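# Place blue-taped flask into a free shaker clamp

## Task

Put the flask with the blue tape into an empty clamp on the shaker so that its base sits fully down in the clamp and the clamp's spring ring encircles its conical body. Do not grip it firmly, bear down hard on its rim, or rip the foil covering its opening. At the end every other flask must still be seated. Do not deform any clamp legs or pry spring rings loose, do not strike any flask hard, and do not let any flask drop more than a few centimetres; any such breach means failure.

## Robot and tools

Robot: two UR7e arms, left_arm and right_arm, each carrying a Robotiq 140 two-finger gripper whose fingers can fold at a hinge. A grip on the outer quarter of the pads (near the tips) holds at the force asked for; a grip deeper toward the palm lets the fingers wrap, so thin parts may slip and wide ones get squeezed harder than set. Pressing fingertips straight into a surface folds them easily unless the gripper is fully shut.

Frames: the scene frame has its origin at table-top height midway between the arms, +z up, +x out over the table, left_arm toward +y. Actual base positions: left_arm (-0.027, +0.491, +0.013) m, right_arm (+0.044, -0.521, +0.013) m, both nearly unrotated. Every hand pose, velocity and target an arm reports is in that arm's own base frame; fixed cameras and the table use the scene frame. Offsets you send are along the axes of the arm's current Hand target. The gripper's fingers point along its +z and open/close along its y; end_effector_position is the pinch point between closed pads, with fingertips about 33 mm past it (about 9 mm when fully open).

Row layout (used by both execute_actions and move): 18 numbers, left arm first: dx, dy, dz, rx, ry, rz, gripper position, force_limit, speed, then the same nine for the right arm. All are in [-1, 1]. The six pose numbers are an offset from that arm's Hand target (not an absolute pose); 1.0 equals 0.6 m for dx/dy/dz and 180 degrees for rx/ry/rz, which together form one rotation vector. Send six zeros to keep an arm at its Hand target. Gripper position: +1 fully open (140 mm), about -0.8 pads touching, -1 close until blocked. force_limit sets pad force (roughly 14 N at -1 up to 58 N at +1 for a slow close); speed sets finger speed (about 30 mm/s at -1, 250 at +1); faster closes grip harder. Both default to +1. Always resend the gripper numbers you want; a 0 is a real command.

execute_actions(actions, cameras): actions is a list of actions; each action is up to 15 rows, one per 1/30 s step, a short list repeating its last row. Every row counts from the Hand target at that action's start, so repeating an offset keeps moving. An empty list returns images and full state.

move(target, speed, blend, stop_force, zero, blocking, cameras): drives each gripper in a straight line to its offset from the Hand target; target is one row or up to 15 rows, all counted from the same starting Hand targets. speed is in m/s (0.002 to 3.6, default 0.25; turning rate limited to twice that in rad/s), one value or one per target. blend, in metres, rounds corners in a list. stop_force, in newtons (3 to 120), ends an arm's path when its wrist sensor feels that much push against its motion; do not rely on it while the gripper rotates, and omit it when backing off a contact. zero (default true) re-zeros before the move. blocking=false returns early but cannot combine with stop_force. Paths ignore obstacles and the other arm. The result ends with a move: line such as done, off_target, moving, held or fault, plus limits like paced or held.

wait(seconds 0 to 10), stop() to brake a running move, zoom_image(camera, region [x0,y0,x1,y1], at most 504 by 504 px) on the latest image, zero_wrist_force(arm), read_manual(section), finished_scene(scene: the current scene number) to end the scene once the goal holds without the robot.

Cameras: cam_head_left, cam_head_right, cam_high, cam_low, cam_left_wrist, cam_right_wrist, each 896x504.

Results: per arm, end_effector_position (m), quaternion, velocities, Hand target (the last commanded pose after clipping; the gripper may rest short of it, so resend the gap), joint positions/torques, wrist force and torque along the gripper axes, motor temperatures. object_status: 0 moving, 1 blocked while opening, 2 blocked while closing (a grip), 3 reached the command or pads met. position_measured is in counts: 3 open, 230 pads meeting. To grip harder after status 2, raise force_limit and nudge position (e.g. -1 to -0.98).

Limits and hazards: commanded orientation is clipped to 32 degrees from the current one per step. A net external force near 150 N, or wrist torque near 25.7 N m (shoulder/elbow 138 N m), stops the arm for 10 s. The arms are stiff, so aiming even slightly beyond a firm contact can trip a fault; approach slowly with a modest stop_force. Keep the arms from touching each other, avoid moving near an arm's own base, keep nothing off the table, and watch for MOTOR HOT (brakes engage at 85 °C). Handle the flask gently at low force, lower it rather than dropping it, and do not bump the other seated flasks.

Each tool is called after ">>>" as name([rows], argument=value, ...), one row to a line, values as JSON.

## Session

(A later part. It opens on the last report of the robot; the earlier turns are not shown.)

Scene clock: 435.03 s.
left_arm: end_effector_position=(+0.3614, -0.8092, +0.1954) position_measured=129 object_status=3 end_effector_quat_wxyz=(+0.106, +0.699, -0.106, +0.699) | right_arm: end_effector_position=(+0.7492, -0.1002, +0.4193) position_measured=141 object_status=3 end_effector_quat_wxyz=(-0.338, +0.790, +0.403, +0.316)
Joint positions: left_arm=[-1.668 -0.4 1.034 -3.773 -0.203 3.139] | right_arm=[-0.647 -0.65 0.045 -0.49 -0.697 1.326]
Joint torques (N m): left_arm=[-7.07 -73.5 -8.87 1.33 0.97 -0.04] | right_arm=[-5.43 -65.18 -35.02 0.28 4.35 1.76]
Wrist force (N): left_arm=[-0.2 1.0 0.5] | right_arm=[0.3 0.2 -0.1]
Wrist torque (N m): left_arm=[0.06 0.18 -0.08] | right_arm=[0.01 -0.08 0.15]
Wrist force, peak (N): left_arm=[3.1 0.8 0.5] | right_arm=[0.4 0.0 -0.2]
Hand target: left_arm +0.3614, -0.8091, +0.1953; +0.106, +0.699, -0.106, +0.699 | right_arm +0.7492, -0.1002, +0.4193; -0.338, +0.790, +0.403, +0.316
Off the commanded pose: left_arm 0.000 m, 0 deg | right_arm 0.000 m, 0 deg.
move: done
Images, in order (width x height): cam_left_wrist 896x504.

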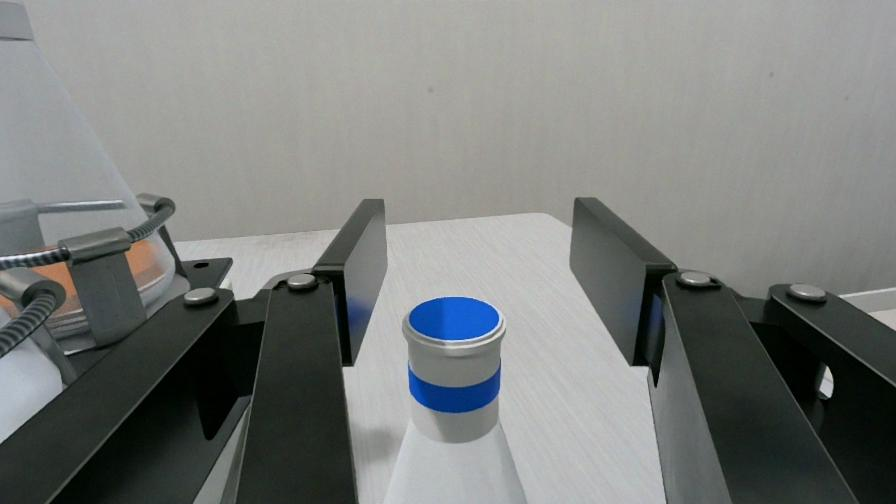

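>>> move(target=[-0.097,-0.009,0,0,0,0,-0.1,-1,-1,0,0,0,0,0,0,-0.1,-1,-1], speed=0.1, cameras=["cam_left_wrist","cam_low"])

>>> zoom_image(camera="cam_low", region=[280, 160, 440, 290])

Scene clock: 443.47 s.
left_arm: end_effector_position=(+0.3630, -0.8040, +0.1371) position_measured=141 object_status=3 end_effector_quat_wxyz=(+0.106, +0.699, -0.106, +0.699) | right_arm: end_effector_position=(+0.7492, -0.1002, +0.4193) position_measured=141 object_status=3 end_effector_quat_wxyz=(-0.338, +0.790, +0.403, +0.316)
Joint positions: left_arm=[-1.666 -0.311 1.02 -3.848 -0.204 3.139] | right_arm=[-0.647 -0.65 0.045 -0.49 -0.697 1.326]
Joint torques (N m): left_arm=[4.68 -76.46 -16.01 1.29 -1.26 1.77] | right_arm=[-6.83 -65.02 -34.8 0.06 4.41 1.86]
Wrist force (N): left_arm=[0.0 1.0 0.3] | right_arm=[0.0 0.0 -0.2]
Wrist torque (N m): left_arm=[0.07 0.15 -0.07] | right_arm=[-0.01 -0.03 0.14]
Wrist force, peak (N): left_arm=[2.3 1.1 0.4] | right_arm=[0.3 0.1 -0.1]
Hand target: left_arm +0.3629, -0.8040, +0.1371; +0.106, +0.699, -0.106, +0.699 | right_arm +0.7492, -0.1002, +0.4193; -0.338, +0.790, +0.403, +0.316
Off the commanded pose: left_arm 0.000 m, 0 deg | right_arm 0.000 m, 0 deg.
move: done
Images, in order (width x height): cam_low 896x504, cam_left_wrist 896x504.

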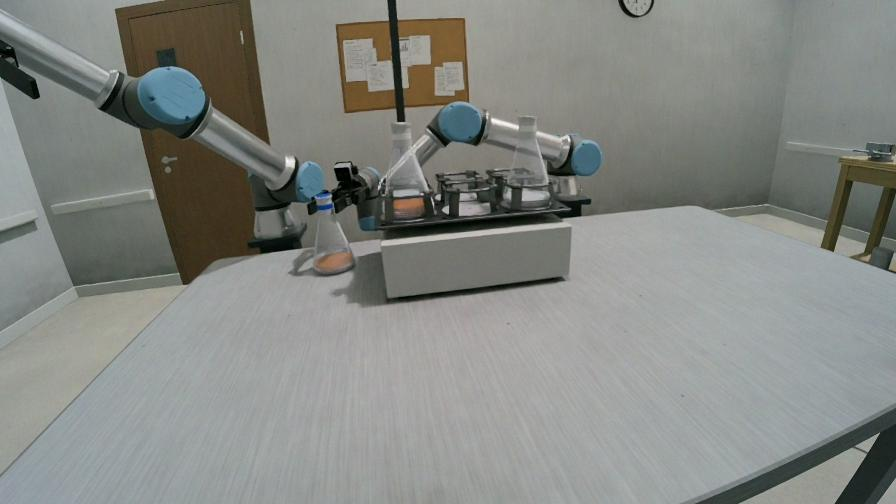

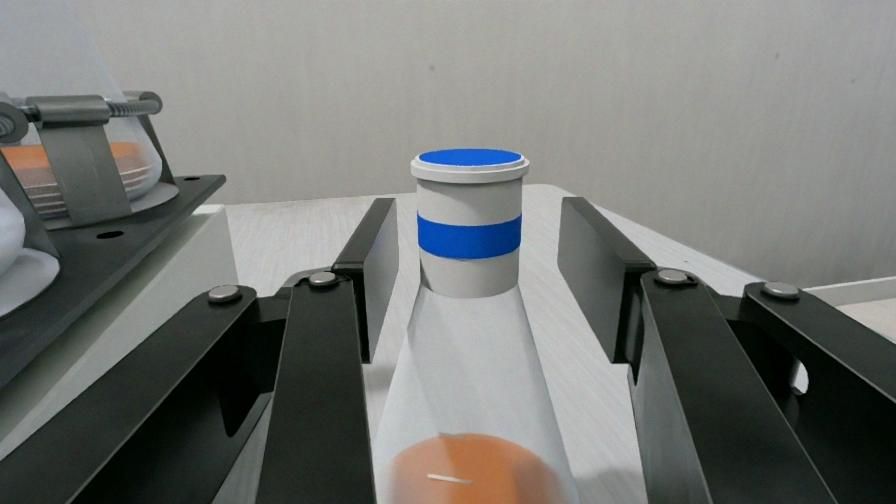

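Scaled by 3.150 from the camera's 896x504 image, which has a finer 1280x720 frame.

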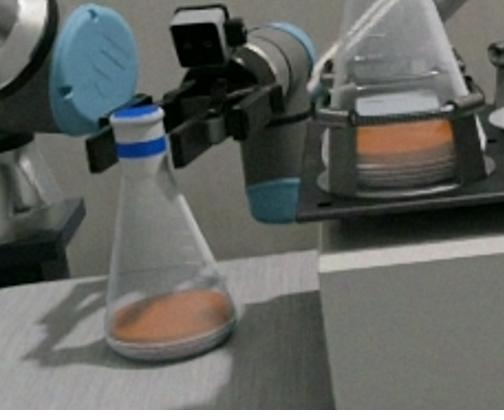

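>>> execute_actions([
  [[0,0,0,0,0,0,-1,-0.1,-1,0,0,0,0,0,0,-0.1,-1,-1]],
  [[0,0,0,0,0,0,-1,-0.1,-1,0,0,0,0,0,0,-0.1,-1,-1]],
  [[0,0,0,0,0,0,-1,-0.1,-1,0,0,0,0,0,0,-0.1,-1,-1]],
], cameras=["cam_left_wrist"])

Scene clock: 478.77 s.
left_arm: end_effector_position=(+0.3629, -0.8040, +0.1371) position_measured=178 object_status=2 end_effector_quat_wxyz=(+0.106, +0.699, -0.106, +0.699) | right_arm: end_effector_position=(+0.7492, -0.1002, +0.4193) position_measured=141 object_status=3 end_effector_quat_wxyz=(-0.338, +0.790, +0.403, +0.316)
Joint positions: left_arm=[-1.666 -0.312 1.02 -3.848 -0.204 3.139] | right_arm=[-0.647 -0.65 0.045 -0.49 -0.697 1.326]
Joint torques (N m): left_arm=[-6.41 -73.68 -14.3 -0.89 -0.46 -2.21] | right_arm=[-7.04 -63.57 -33.72 0.34 4.31 1.61]
Wrist force (N): left_arm=[-3.9 1.1 0.6] | right_arm=[0.1 -0.1 0.0]
Wrist torque (N m): left_arm=[0.09 0.21 -0.07] | right_arm=[-0.05 -0.06 0.15]
Wrist force, peak (N): left_arm=[-4.4 1.4 0.4] | right_arm=[0.3 0.3 -0.2]
Hand target: left_arm +0.3629, -0.8040, +0.1371; +0.106, +0.699, -0.106, +0.699 | right_arm +0.7492, -0.1002, +0.4193; -0.338, +0.790, +0.403, +0.316
Off the commanded pose: left_arm 0.000 m, 0 deg | right_arm 0.000 m, 0 deg.
Images, in order (width x height): cam_left_wrist 896x504.

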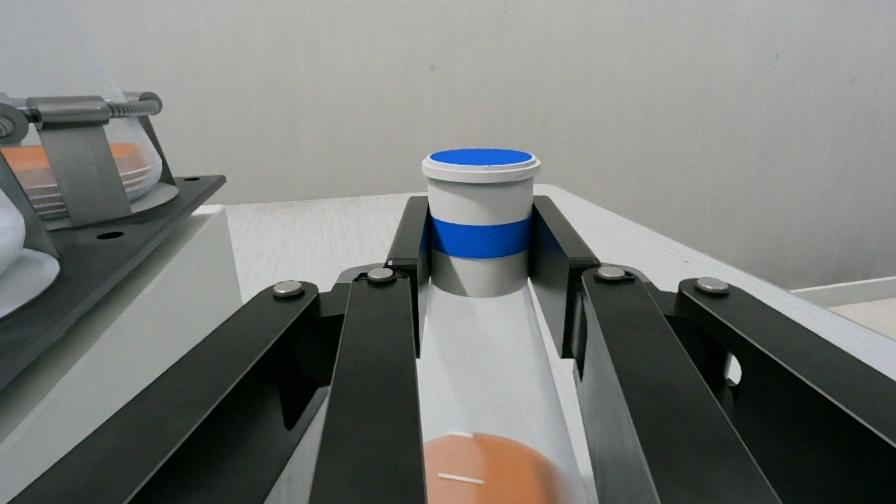

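>>> move([
  [0.0333,0,0,0,0,0,-1,-0.1,-1,0,0,0,0,0,0,-0.1,-1,-1],
  [0.56,0,0,0,0,0,-1,-0.1,-1,0,0,0,0,0,0,-0.1,-1,-1],
], speed=[0.06,0.15], cameras=["cam_left_wrist","cam_high","cam_low"])

Scene clock: 494.93 s.
left_arm: end_effector_position=(+0.3631, -0.8040, +0.4732) position_measured=178 object_status=2 end_effector_quat_wxyz=(+0.106, +0.699, -0.105, +0.699) | right_arm: end_effector_position=(+0.7492, -0.1002, +0.4193) position_measured=141 object_status=3 end_effector_quat_wxyz=(-0.338, +0.790, +0.403, +0.316)
Joint positions: left_arm=[-1.666 -0.729 0.914 -3.324 -0.204 3.139] | right_arm=[-0.647 -0.65 0.045 -0.49 -0.697 1.326]
Joint torques (N m): left_arm=[5.31 -48.26 -19.52 -2.61 1.92 0.96] | right_arm=[-6.58 -64.69 -35.11 0.11 4.23 1.93]
Wrist force (N): left_arm=[-3.9 0.8 0.3] | right_arm=[-0.1 0.0 -0.1]
Wrist torque (N m): left_arm=[0.01 0.20 0.05] | right_arm=[-0.03 -0.04 0.14]
Wrist force, peak (N): left_arm=[-7.8 0.8 0.2] | right_arm=[0.4 0.1 -0.3]
Hand target: left_arm +0.3631, -0.8040, +0.4731; +0.106, +0.699, -0.106, +0.699 | right_arm +0.7492, -0.1002, +0.4193; -0.338, +0.790, +0.403, +0.316
Off the commanded pose: left_arm 0.000 m, 0 deg | right_arm 0.000 m, 0 deg.
move: done
Images, in order (width x height): cam_high 896x504, cam_low 896x504, cam_left_wrist 896x504.

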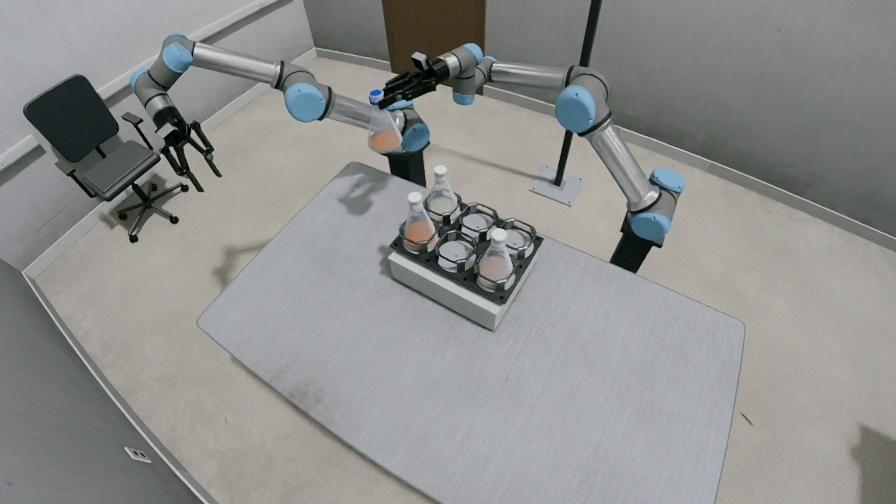

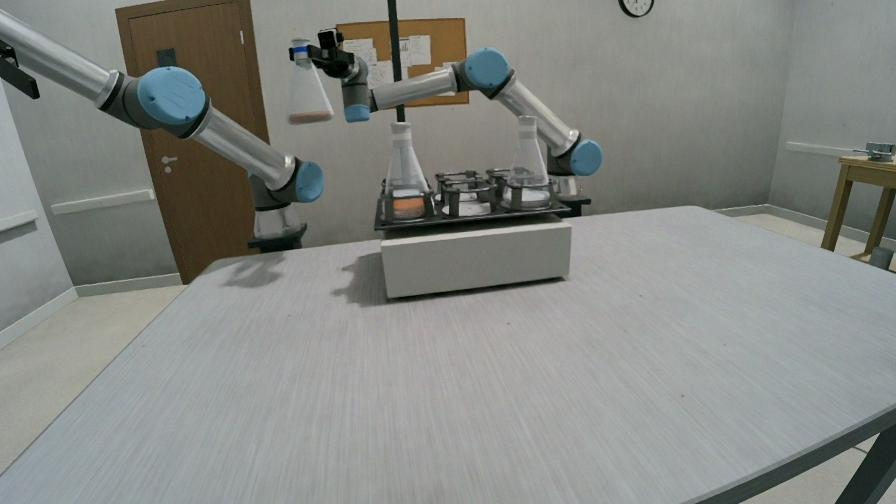

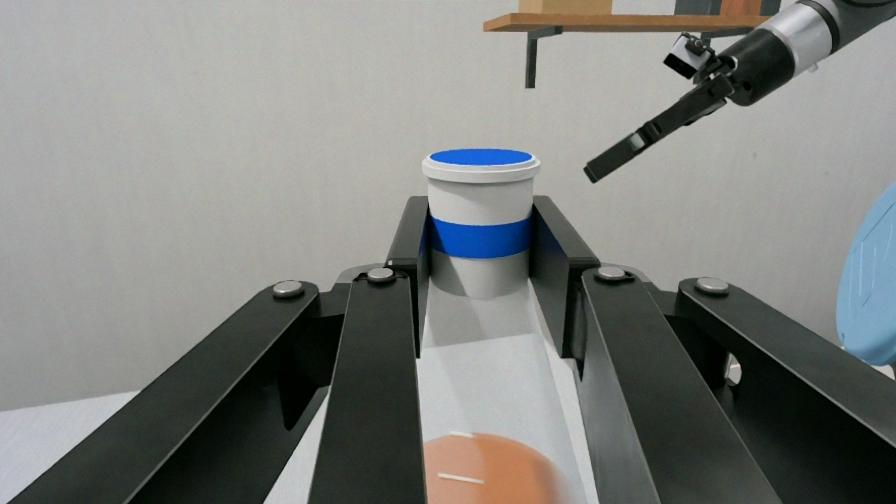

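>>> move([
  [0,-0.4903,-0.1169,0,0,0,-1,-0.1,-1,0,0,0,0,0,0,-0.1,-1,-1],
  [-0.175,-0.4903,-0.1169,0,0,0,-1,-0.1,-1,0,0,0,0,0,0,-0.1,-1,-1],
], speed=[0.15,0.08], cameras=["cam_left_wrist","cam_high","cam_low"])

>>> zoom_image(camera="cam_low", region=[350, 80, 600, 240])

>>> zoom_image(camera="cam_high", region=[370, 90, 570, 330])

>>> zoom_image(camera="cam_left_wrist", region=[300, 104, 700, 504])

Scene clock: 517.33 s.
left_arm: end_effector_position=(+0.3829, -0.5022, +0.3681) position_measured=178 object_status=2 end_effector_quat_wxyz=(+0.105, +0.699, -0.106, +0.699) | right_arm: end_effector_position=(+0.7492, -0.1002, +0.4193) position_measured=141 object_status=3 end_effector_quat_wxyz=(-0.338, +0.790, +0.403, +0.316)
Joint positions: left_arm=[-1.689 -1.237 2.09 -3.992 -0.182 3.139] | right_arm=[-0.647 -0.65 0.045 -0.49 -0.697 1.326]
Joint torques (N m): left_arm=[-6.51 -45.35 -23.9 1.34 1.75 0.26] | right_arm=[-5.4 -64.57 -34.47 0.18 4.1 2]
Wrist force (N): left_arm=[-3.9 0.7 0.5] | right_arm=[0.0 0.0 -0.2]
Wrist torque (N m): left_arm=[0.00 0.22 -0.08] | right_arm=[-0.01 -0.02 0.14]
Wrist force, peak (N): left_arm=[-4.5 3.7 1.0] | right_arm=[0.3 0.2 -0.3]
Hand target: left_arm +0.3829, -0.5022, +0.3682; +0.106, +0.699, -0.106, +0.699 | right_arm +0.7492, -0.1002, +0.4193; -0.338, +0.790, +0.403, +0.316
Off the commanded pose: left_arm 0.000 m, 0 deg | right_arm 0.000 m, 0 deg.
move: done
Images, in order (width x height): cam_high 896x504, cam_low 896x504, cam_left_wrist 896x504.

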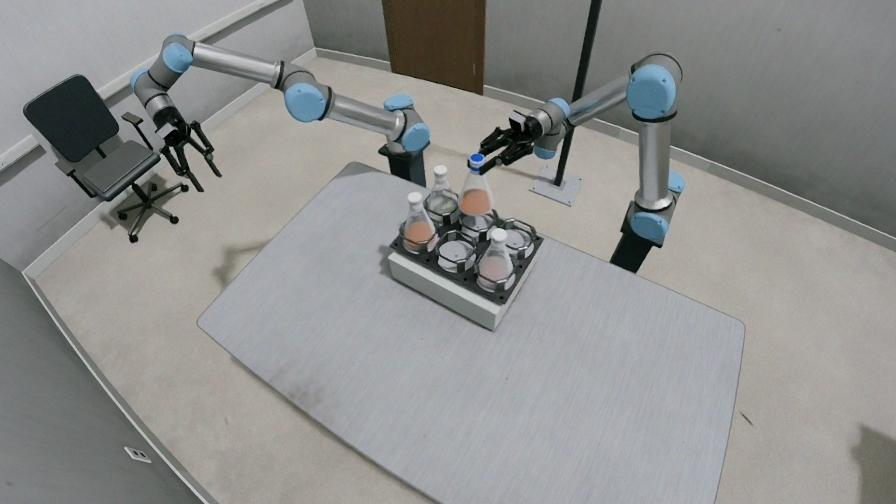

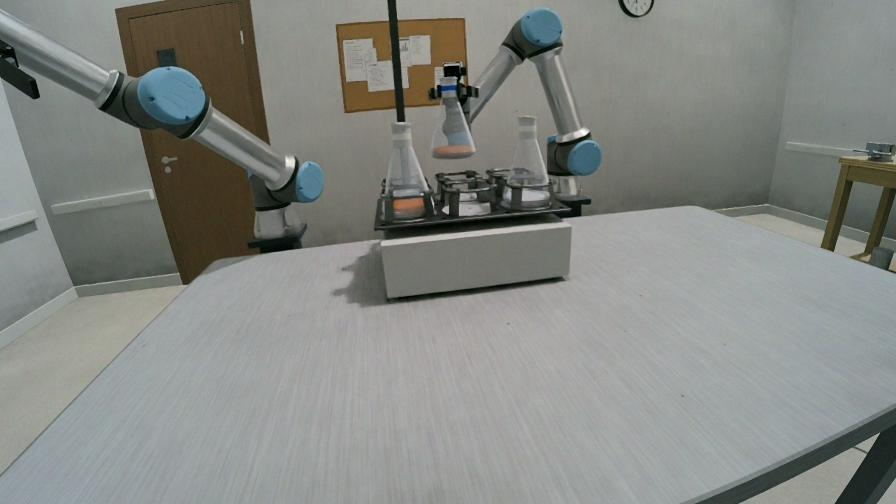

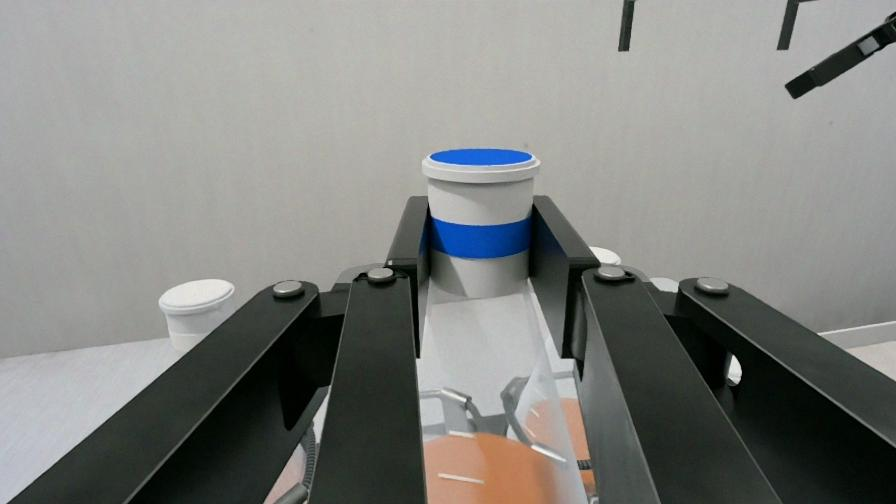

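Scaled by 2.016 from the camera's 896x504 image, which has a finer 1280x720 frame.

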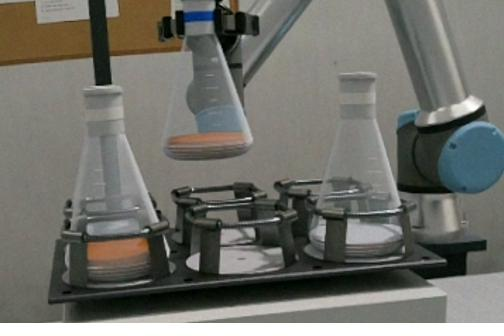

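Scaled by 2.100 from the camera's 896x504 image, which has a finer 1280x720 frame.

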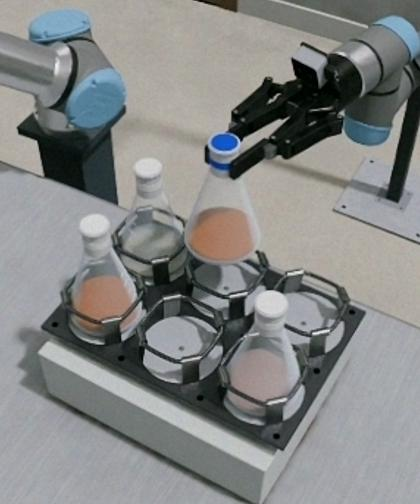

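Scaled by 1.260 from the camera's 896x504 image, which has a finer 1280x720 frame.

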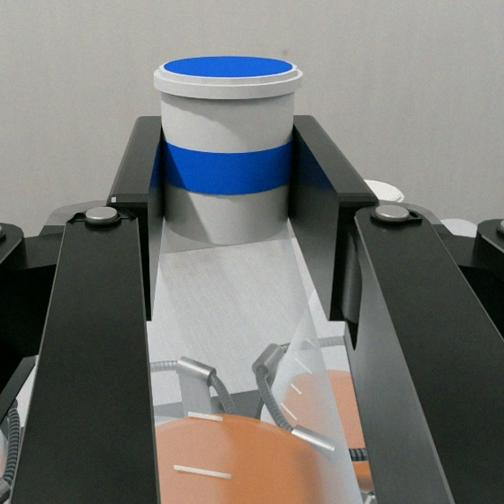

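>>> move(target=[-0.035,0,0,0,0,0,-1,-0.1,-1,0,0,0,0,0,0,-0.1,-1,-1], speed=0.05, stop_force=8, cameras=["cam_left_wrist","cam_high","cam_low","cam_head_left","cam_head_right"])

>>> zoom_image(camera="cam_low", region=[390, 110, 550, 230])

>>> zoom_image(camera="cam_high", region=[410, 150, 550, 290])

>>> zoom_image(camera="cam_left_wrist", region=[250, 254, 700, 504])

Scene clock: 526.57 s.
left_arm: end_effector_position=(+0.3829, -0.5022, +0.3472) position_measured=178 object_status=2 end_effector_quat_wxyz=(+0.106, +0.699, -0.106, +0.699) | right_arm: end_effector_position=(+0.7492, -0.1002, +0.4193) position_measured=141 object_status=3 end_effector_quat_wxyz=(-0.338, +0.790, +0.403, +0.316)
Joint positions: left_arm=[-1.689 -1.193 2.104 -4.05 -0.182 3.139] | right_arm=[-0.647 -0.65 0.045 -0.49 -0.697 1.326]
Joint torques (N m): left_arm=[-6.78 -46.06 -25.18 1.19 1.61 -2.07] | right_arm=[-6.75 -64.7 -33.93 0.3 4.43 2.02]
Wrist force (N): left_arm=[-3.9 1.1 0.5] | right_arm=[0.0 0.3 0.0]
Wrist torque (N m): left_arm=[0.08 0.22 -0.07] | right_arm=[0.04 -0.05 0.15]
Wrist force, peak (N): left_arm=[-5.0 0.7 0.6] | right_arm=[0.3 0.3 -0.2]
Hand target: left_arm +0.3829, -0.5022, +0.3472; +0.106, +0.699, -0.106, +0.699 | right_arm +0.7492, -0.1002, +0.4193; -0.338, +0.790, +0.403, +0.316
Off the commanded pose: left_arm 0.000 m, 0 deg | right_arm 0.000 m, 0 deg.
move: done
Images, in order (width x height): cam_head_left 896x504, cam_head_right 896x504, cam_high 896x504, cam_low 896x504, cam_left_wrist 896x504.

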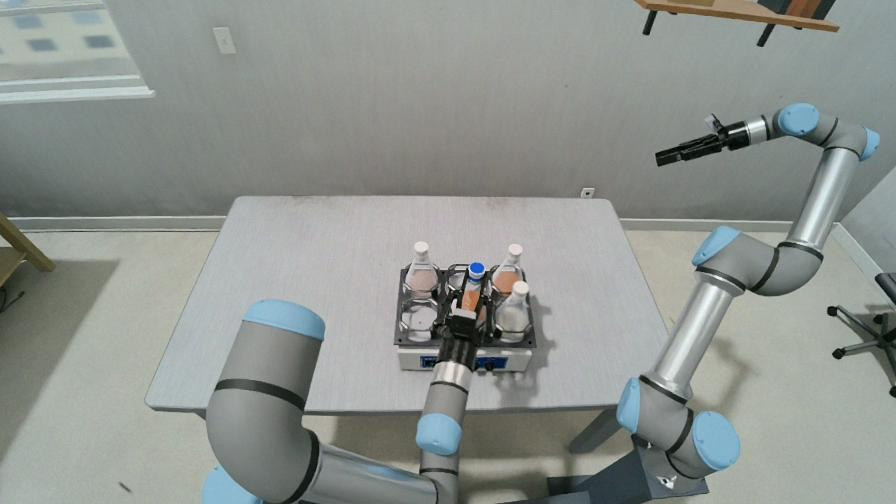

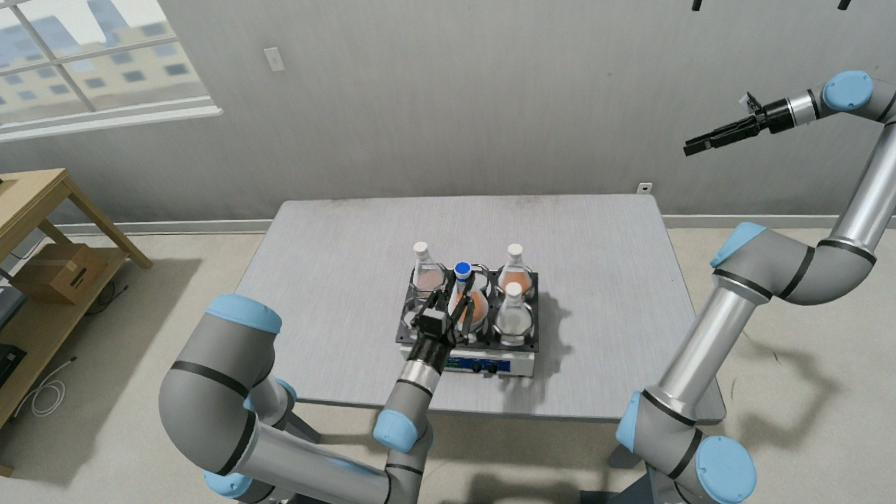

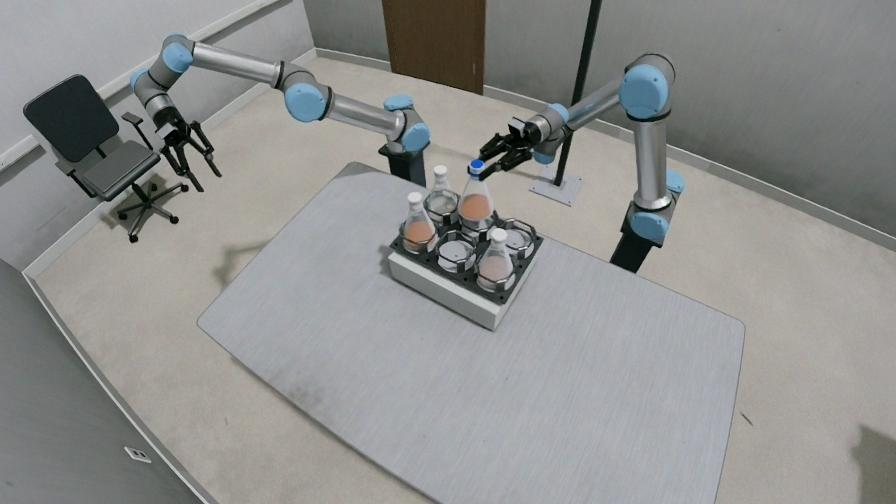

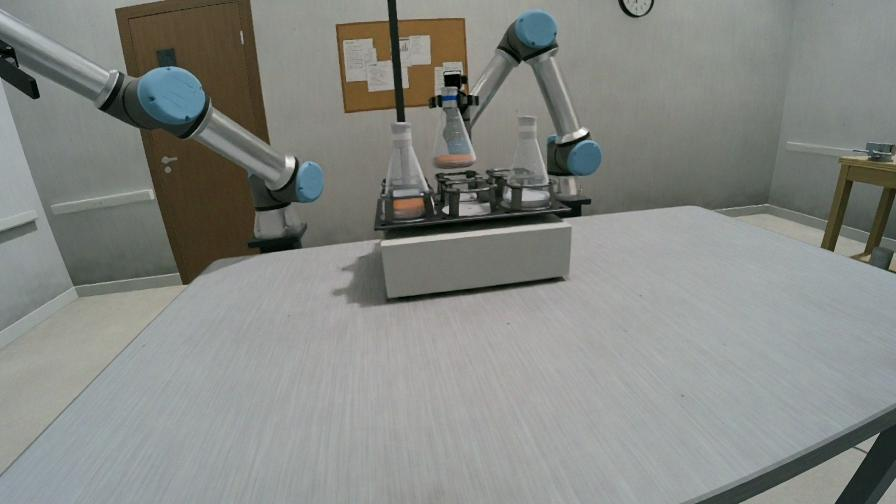

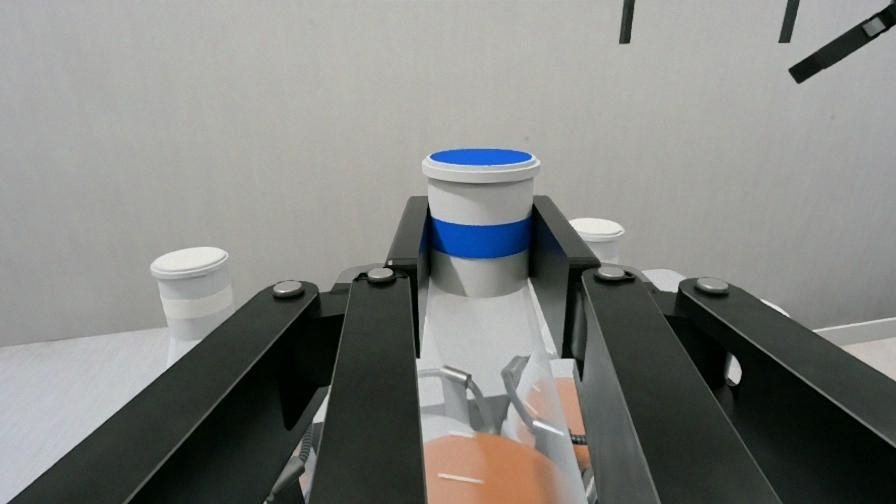

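Scaled by 3.150 from the camera's 896x504 image, which has a finer 1280x720 frame.

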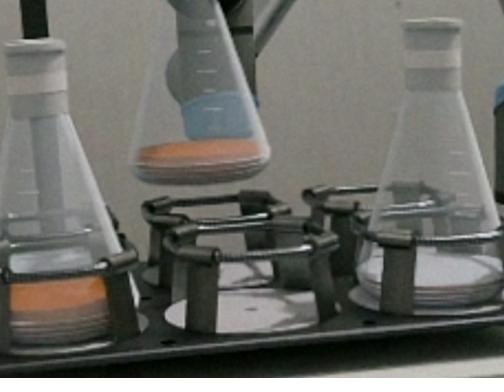

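Scaled by 3.600 from the camera's 896x504 image, which has a finer 1280x720 frame.

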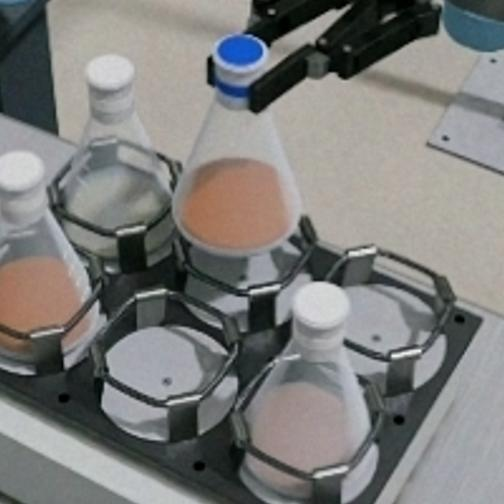

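Scaled by 1.120 from the camera's 896x504 image, which has a finer 1280x720 frame.

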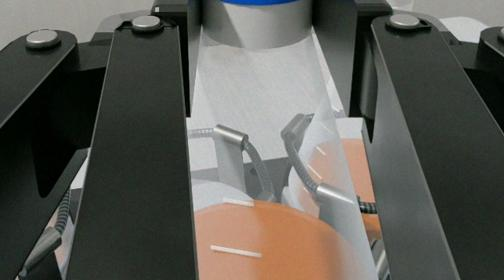

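>>> move([
  [0,-0.0048,-0.0015,0,0,0,-1,-0.1,-1,0,0,0,0,0,0,-0.1,-1,-1],
  [-0.02,-0.0048,-0.0015,0,0,0,-1,-0.1,-1,0,0,0,0,0,0,-0.1,-1,-1],
  [-0.085,-0.0048,-0.0015,0,0,0,-1,-0.1,-1,0,0,0,0,0,0,-0.1,-1,-1],
], speed=0.02, stop_force=20, cameras=["cam_left_wrist","cam_high","cam_low"])

>>> zoom_image(camera="cam_low", region=[390, 110, 550, 230])

>>> zoom_image(camera="cam_high", region=[410, 150, 550, 290])

Scene clock: 565.33 s.
left_arm: end_effector_position=(+0.3829, -0.4992, +0.3224) position_measured=178 object_status=2 end_effector_quat_wxyz=(+0.106, +0.699, -0.106, +0.699) | right_arm: end_effector_position=(+0.7492, -0.1002, +0.4193) position_measured=141 object_status=3 end_effector_quat_wxyz=(-0.338, +0.790, +0.403, +0.316)
Joint positions: left_arm=[-1.69 -1.143 2.125 -4.121 -0.181 3.138] | right_arm=[-0.647 -0.65 0.045 -0.49 -0.697 1.326]
Joint torques (N m): left_arm=[0.64 -44.83 -22.25 -2.39 -1.52 -2.65] | right_arm=[-7.24 -63.32 -34.6 0.45 4.4 1.91]
Wrist force (N): left_arm=[-0.9 -3.6 -0.1] | right_arm=[0.2 0.0 -0.3]
Wrist torque (N m): left_arm=[-0.21 0.08 0.37] | right_arm=[-0.01 -0.08 0.15]
Wrist force, peak (N): left_arm=[22.5 -4.1 -0.9] | right_arm=[0.4 0.0 -0.2]
Hand target: left_arm +0.3829, -0.4992, +0.3224; +0.106, +0.699, -0.106, +0.699 (not the last commanded pose) | right_arm +0.7492, -0.1002, +0.4193; -0.338, +0.790, +0.403, +0.316
Off the commanded pose: left_arm 0.026 m, 0 deg | right_arm 0.000 m, 0 deg.
move: contact (left_arm); path passed 2 of 3 targets
Images, in order (width x height): cam_high 896x504, cam_low 896x504, cam_left_wrist 896x504.

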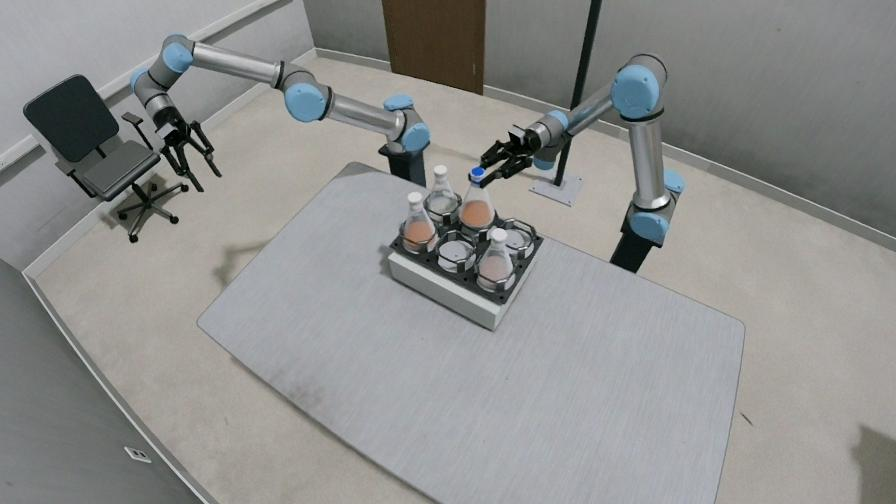

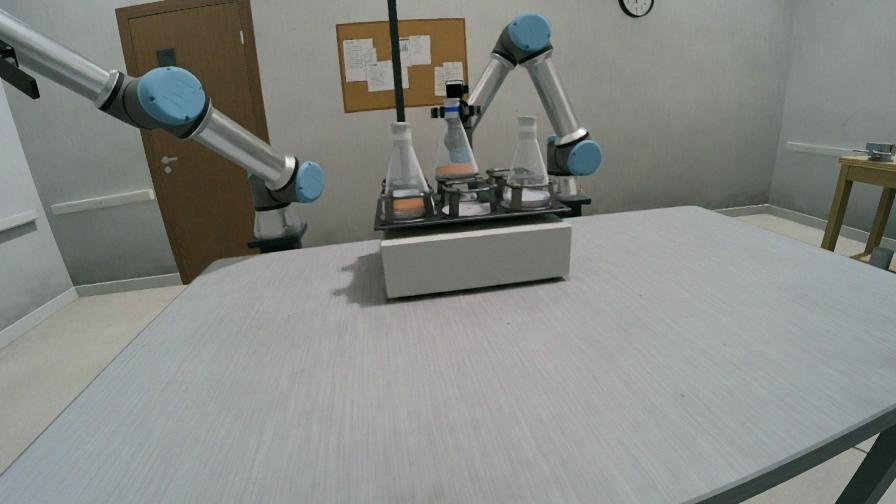

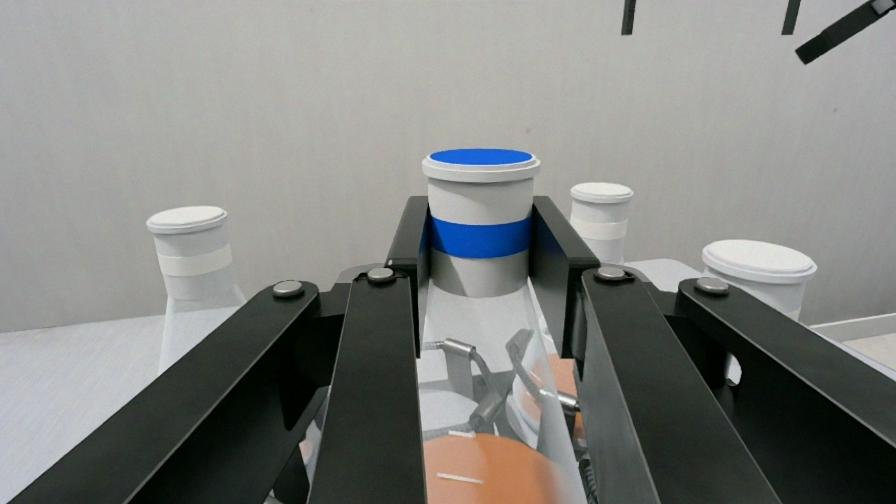

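Scaled by 3.150 from the camera's 896x504 image, which has a finer 1280x720 frame.

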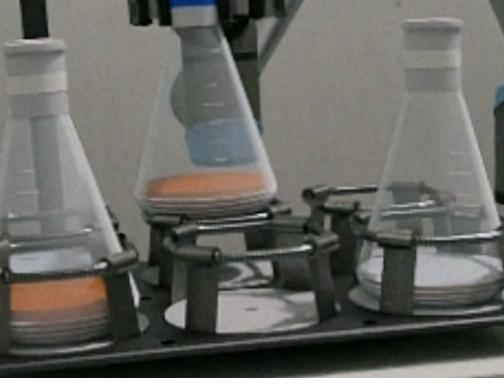

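Scaled by 3.600 from the camera's 896x504 image, which has a finer 1280x720 frame.

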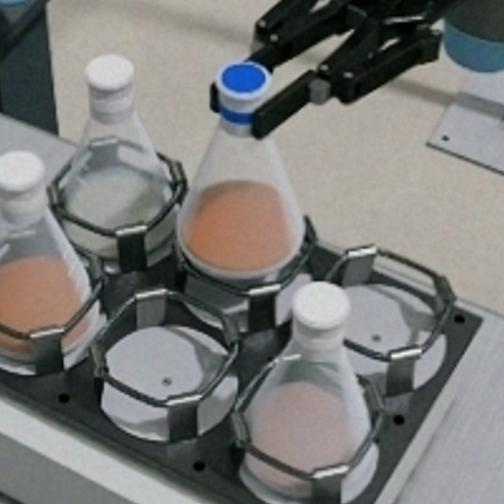

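>>> move([
  [0.012,0,0,0,0,0,-1,-0.1,-1,0,0,0,0,0,0,-0.1,-1,-1],
  [0.012,-0.0048,-0.0015,0,0,0,-1,-0.1,-1,0,0,0,0,0,0,-0.1,-1,-1],
], speed=0.03)

>>> move(target=[-0.06,0,0,0,0,0,-1,-0.1,-1,0,0,0,0,0,0,-0.1,-1,-1], speed=0.015, stop_force=30, cameras=["cam_left_wrist","cam_high","cam_low"])

>>> zoom_image(camera="cam_low", region=[390, 110, 550, 230])

>>> zoom_image(camera="cam_high", region=[410, 150, 550, 290])

Scene clock: 585.07 s.
left_arm: end_effector_position=(+0.3828, -0.4961, +0.3297) position_measured=178 object_status=2 end_effector_quat_wxyz=(+0.106, +0.699, -0.105, +0.699) | right_arm: end_effector_position=(+0.7492, -0.1002, +0.4193) position_measured=141 object_status=3 end_effector_quat_wxyz=(-0.338, +0.790, +0.403, +0.316)
Joint positions: left_arm=[-1.691 -1.165 2.131 -4.105 -0.18 3.138] | right_arm=[-0.647 -0.65 0.045 -0.49 -0.697 1.326]
Joint torques (N m): left_arm=[-3.53 -20.27 -23.37 0.71 1.42 -2.47] | right_arm=[-6.43 -64.77 -35.07 0.14 4.36 1.65]
Wrist force (N): left_arm=[-3.5 -0.3 0.5] | right_arm=[0.2 0.1 0.1]
Wrist torque (N m): left_arm=[-0.19 0.14 0.02] | right_arm=[0.00 -0.08 0.15]
Wrist force, peak (N): left_arm=[-2.7 -3.5 -0.2] | right_arm=[0.3 0.3 -0.3]
Hand target: left_arm +0.3828, -0.4962, +0.3296; +0.106, +0.699, -0.106, +0.699 | right_arm +0.7492, -0.1002, +0.4193; -0.338, +0.790, +0.403, +0.316
Off the commanded pose: left_arm 0.000 m, 0 deg | right_arm 0.000 m, 0 deg.
move: done

Scene clock: 586.97 s.
left_arm: end_effector_position=(+0.3829, -0.4961, +0.3177) position_measured=178 object_status=2 end_effector_quat_wxyz=(+0.106, +0.699, -0.105, +0.699) | right_arm: end_effector_position=(+0.7492, -0.1002, +0.4193) position_measured=141 object_status=3 end_effector_quat_wxyz=(-0.338, +0.790, +0.403, +0.316)
Joint positions: left_arm=[-1.691 -1.137 2.136 -4.137 -0.18 3.137] | right_arm=[-0.647 -0.65 0.045 -0.49 -0.697 1.326]
Joint torques (N m): left_arm=[-1.55 -44.08 -21.27 -1.72 -1.67 -2.71] | right_arm=[-7.2 -64.37 -34.78 0.2 4.28 1.97]
Wrist force (N): left_arm=[3.1 -5.8 0.2] | right_arm=[0.1 0.2 -0.3]
Wrist torque (N m): left_arm=[-0.13 0.17 0.56] | right_arm=[0.02 -0.07 0.15]
Wrist force, peak (N): left_arm=[28.9 -9.2 -0.7] | right_arm=[0.2 0.4 -0.1]
Hand target: left_arm +0.3829, -0.4961, +0.3177; +0.106, +0.699, -0.105, +0.699 (not the last commanded pose) | right_arm +0.7492, -0.1002, +0.4193; -0.338, +0.790, +0.403, +0.316
Off the commanded pose: left_arm 0.024 m, 0 deg | right_arm 0.000 m, 0 deg.
move: contact (left_arm)
Images, in order (width x height): cam_high 896x504, cam_low 896x504, cam_left_wrist 896x504.

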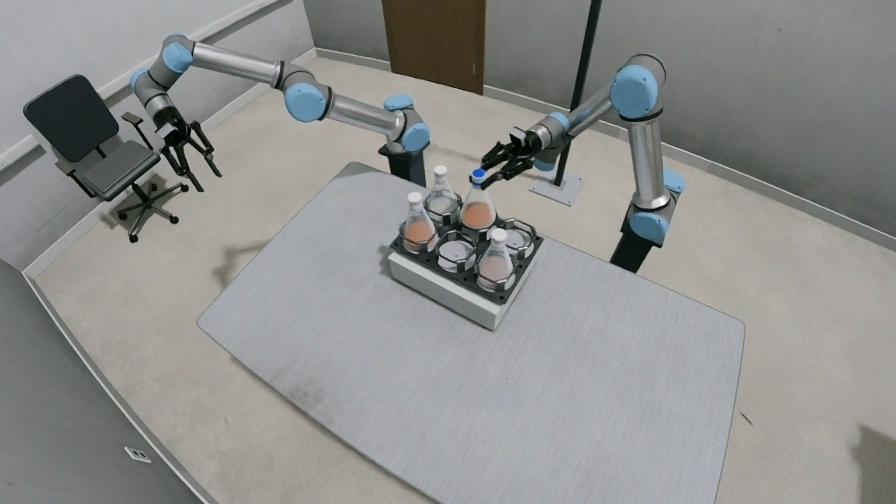

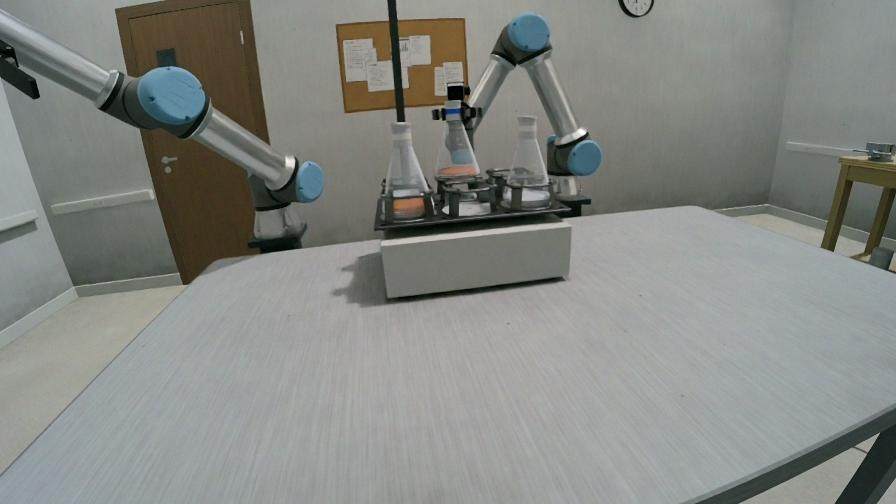

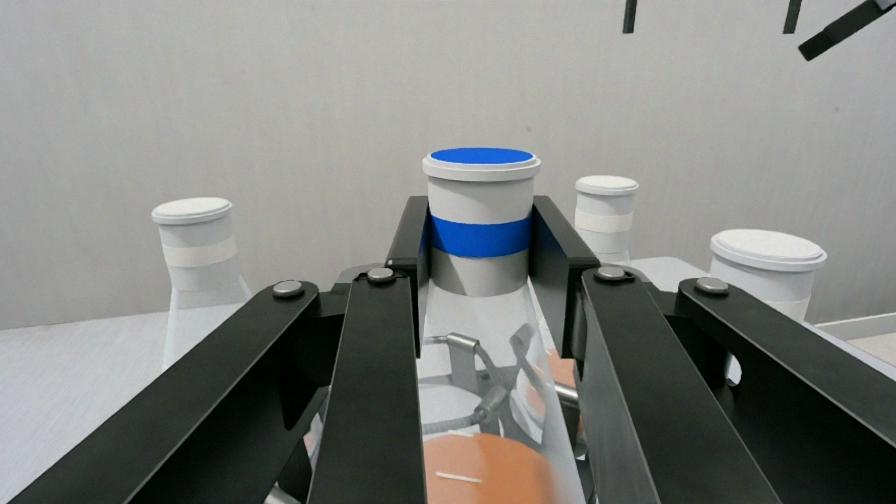

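Scaled by 3.150 from the camera's 896x504 image, which has a finer 1280x720 frame.

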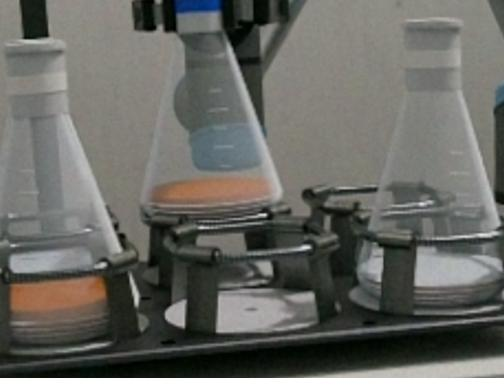

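Scaled by 3.600 from the camera's 896x504 image, which has a finer 1280x720 frame.

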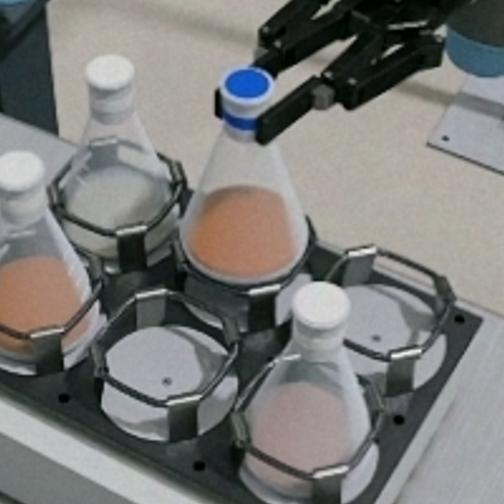

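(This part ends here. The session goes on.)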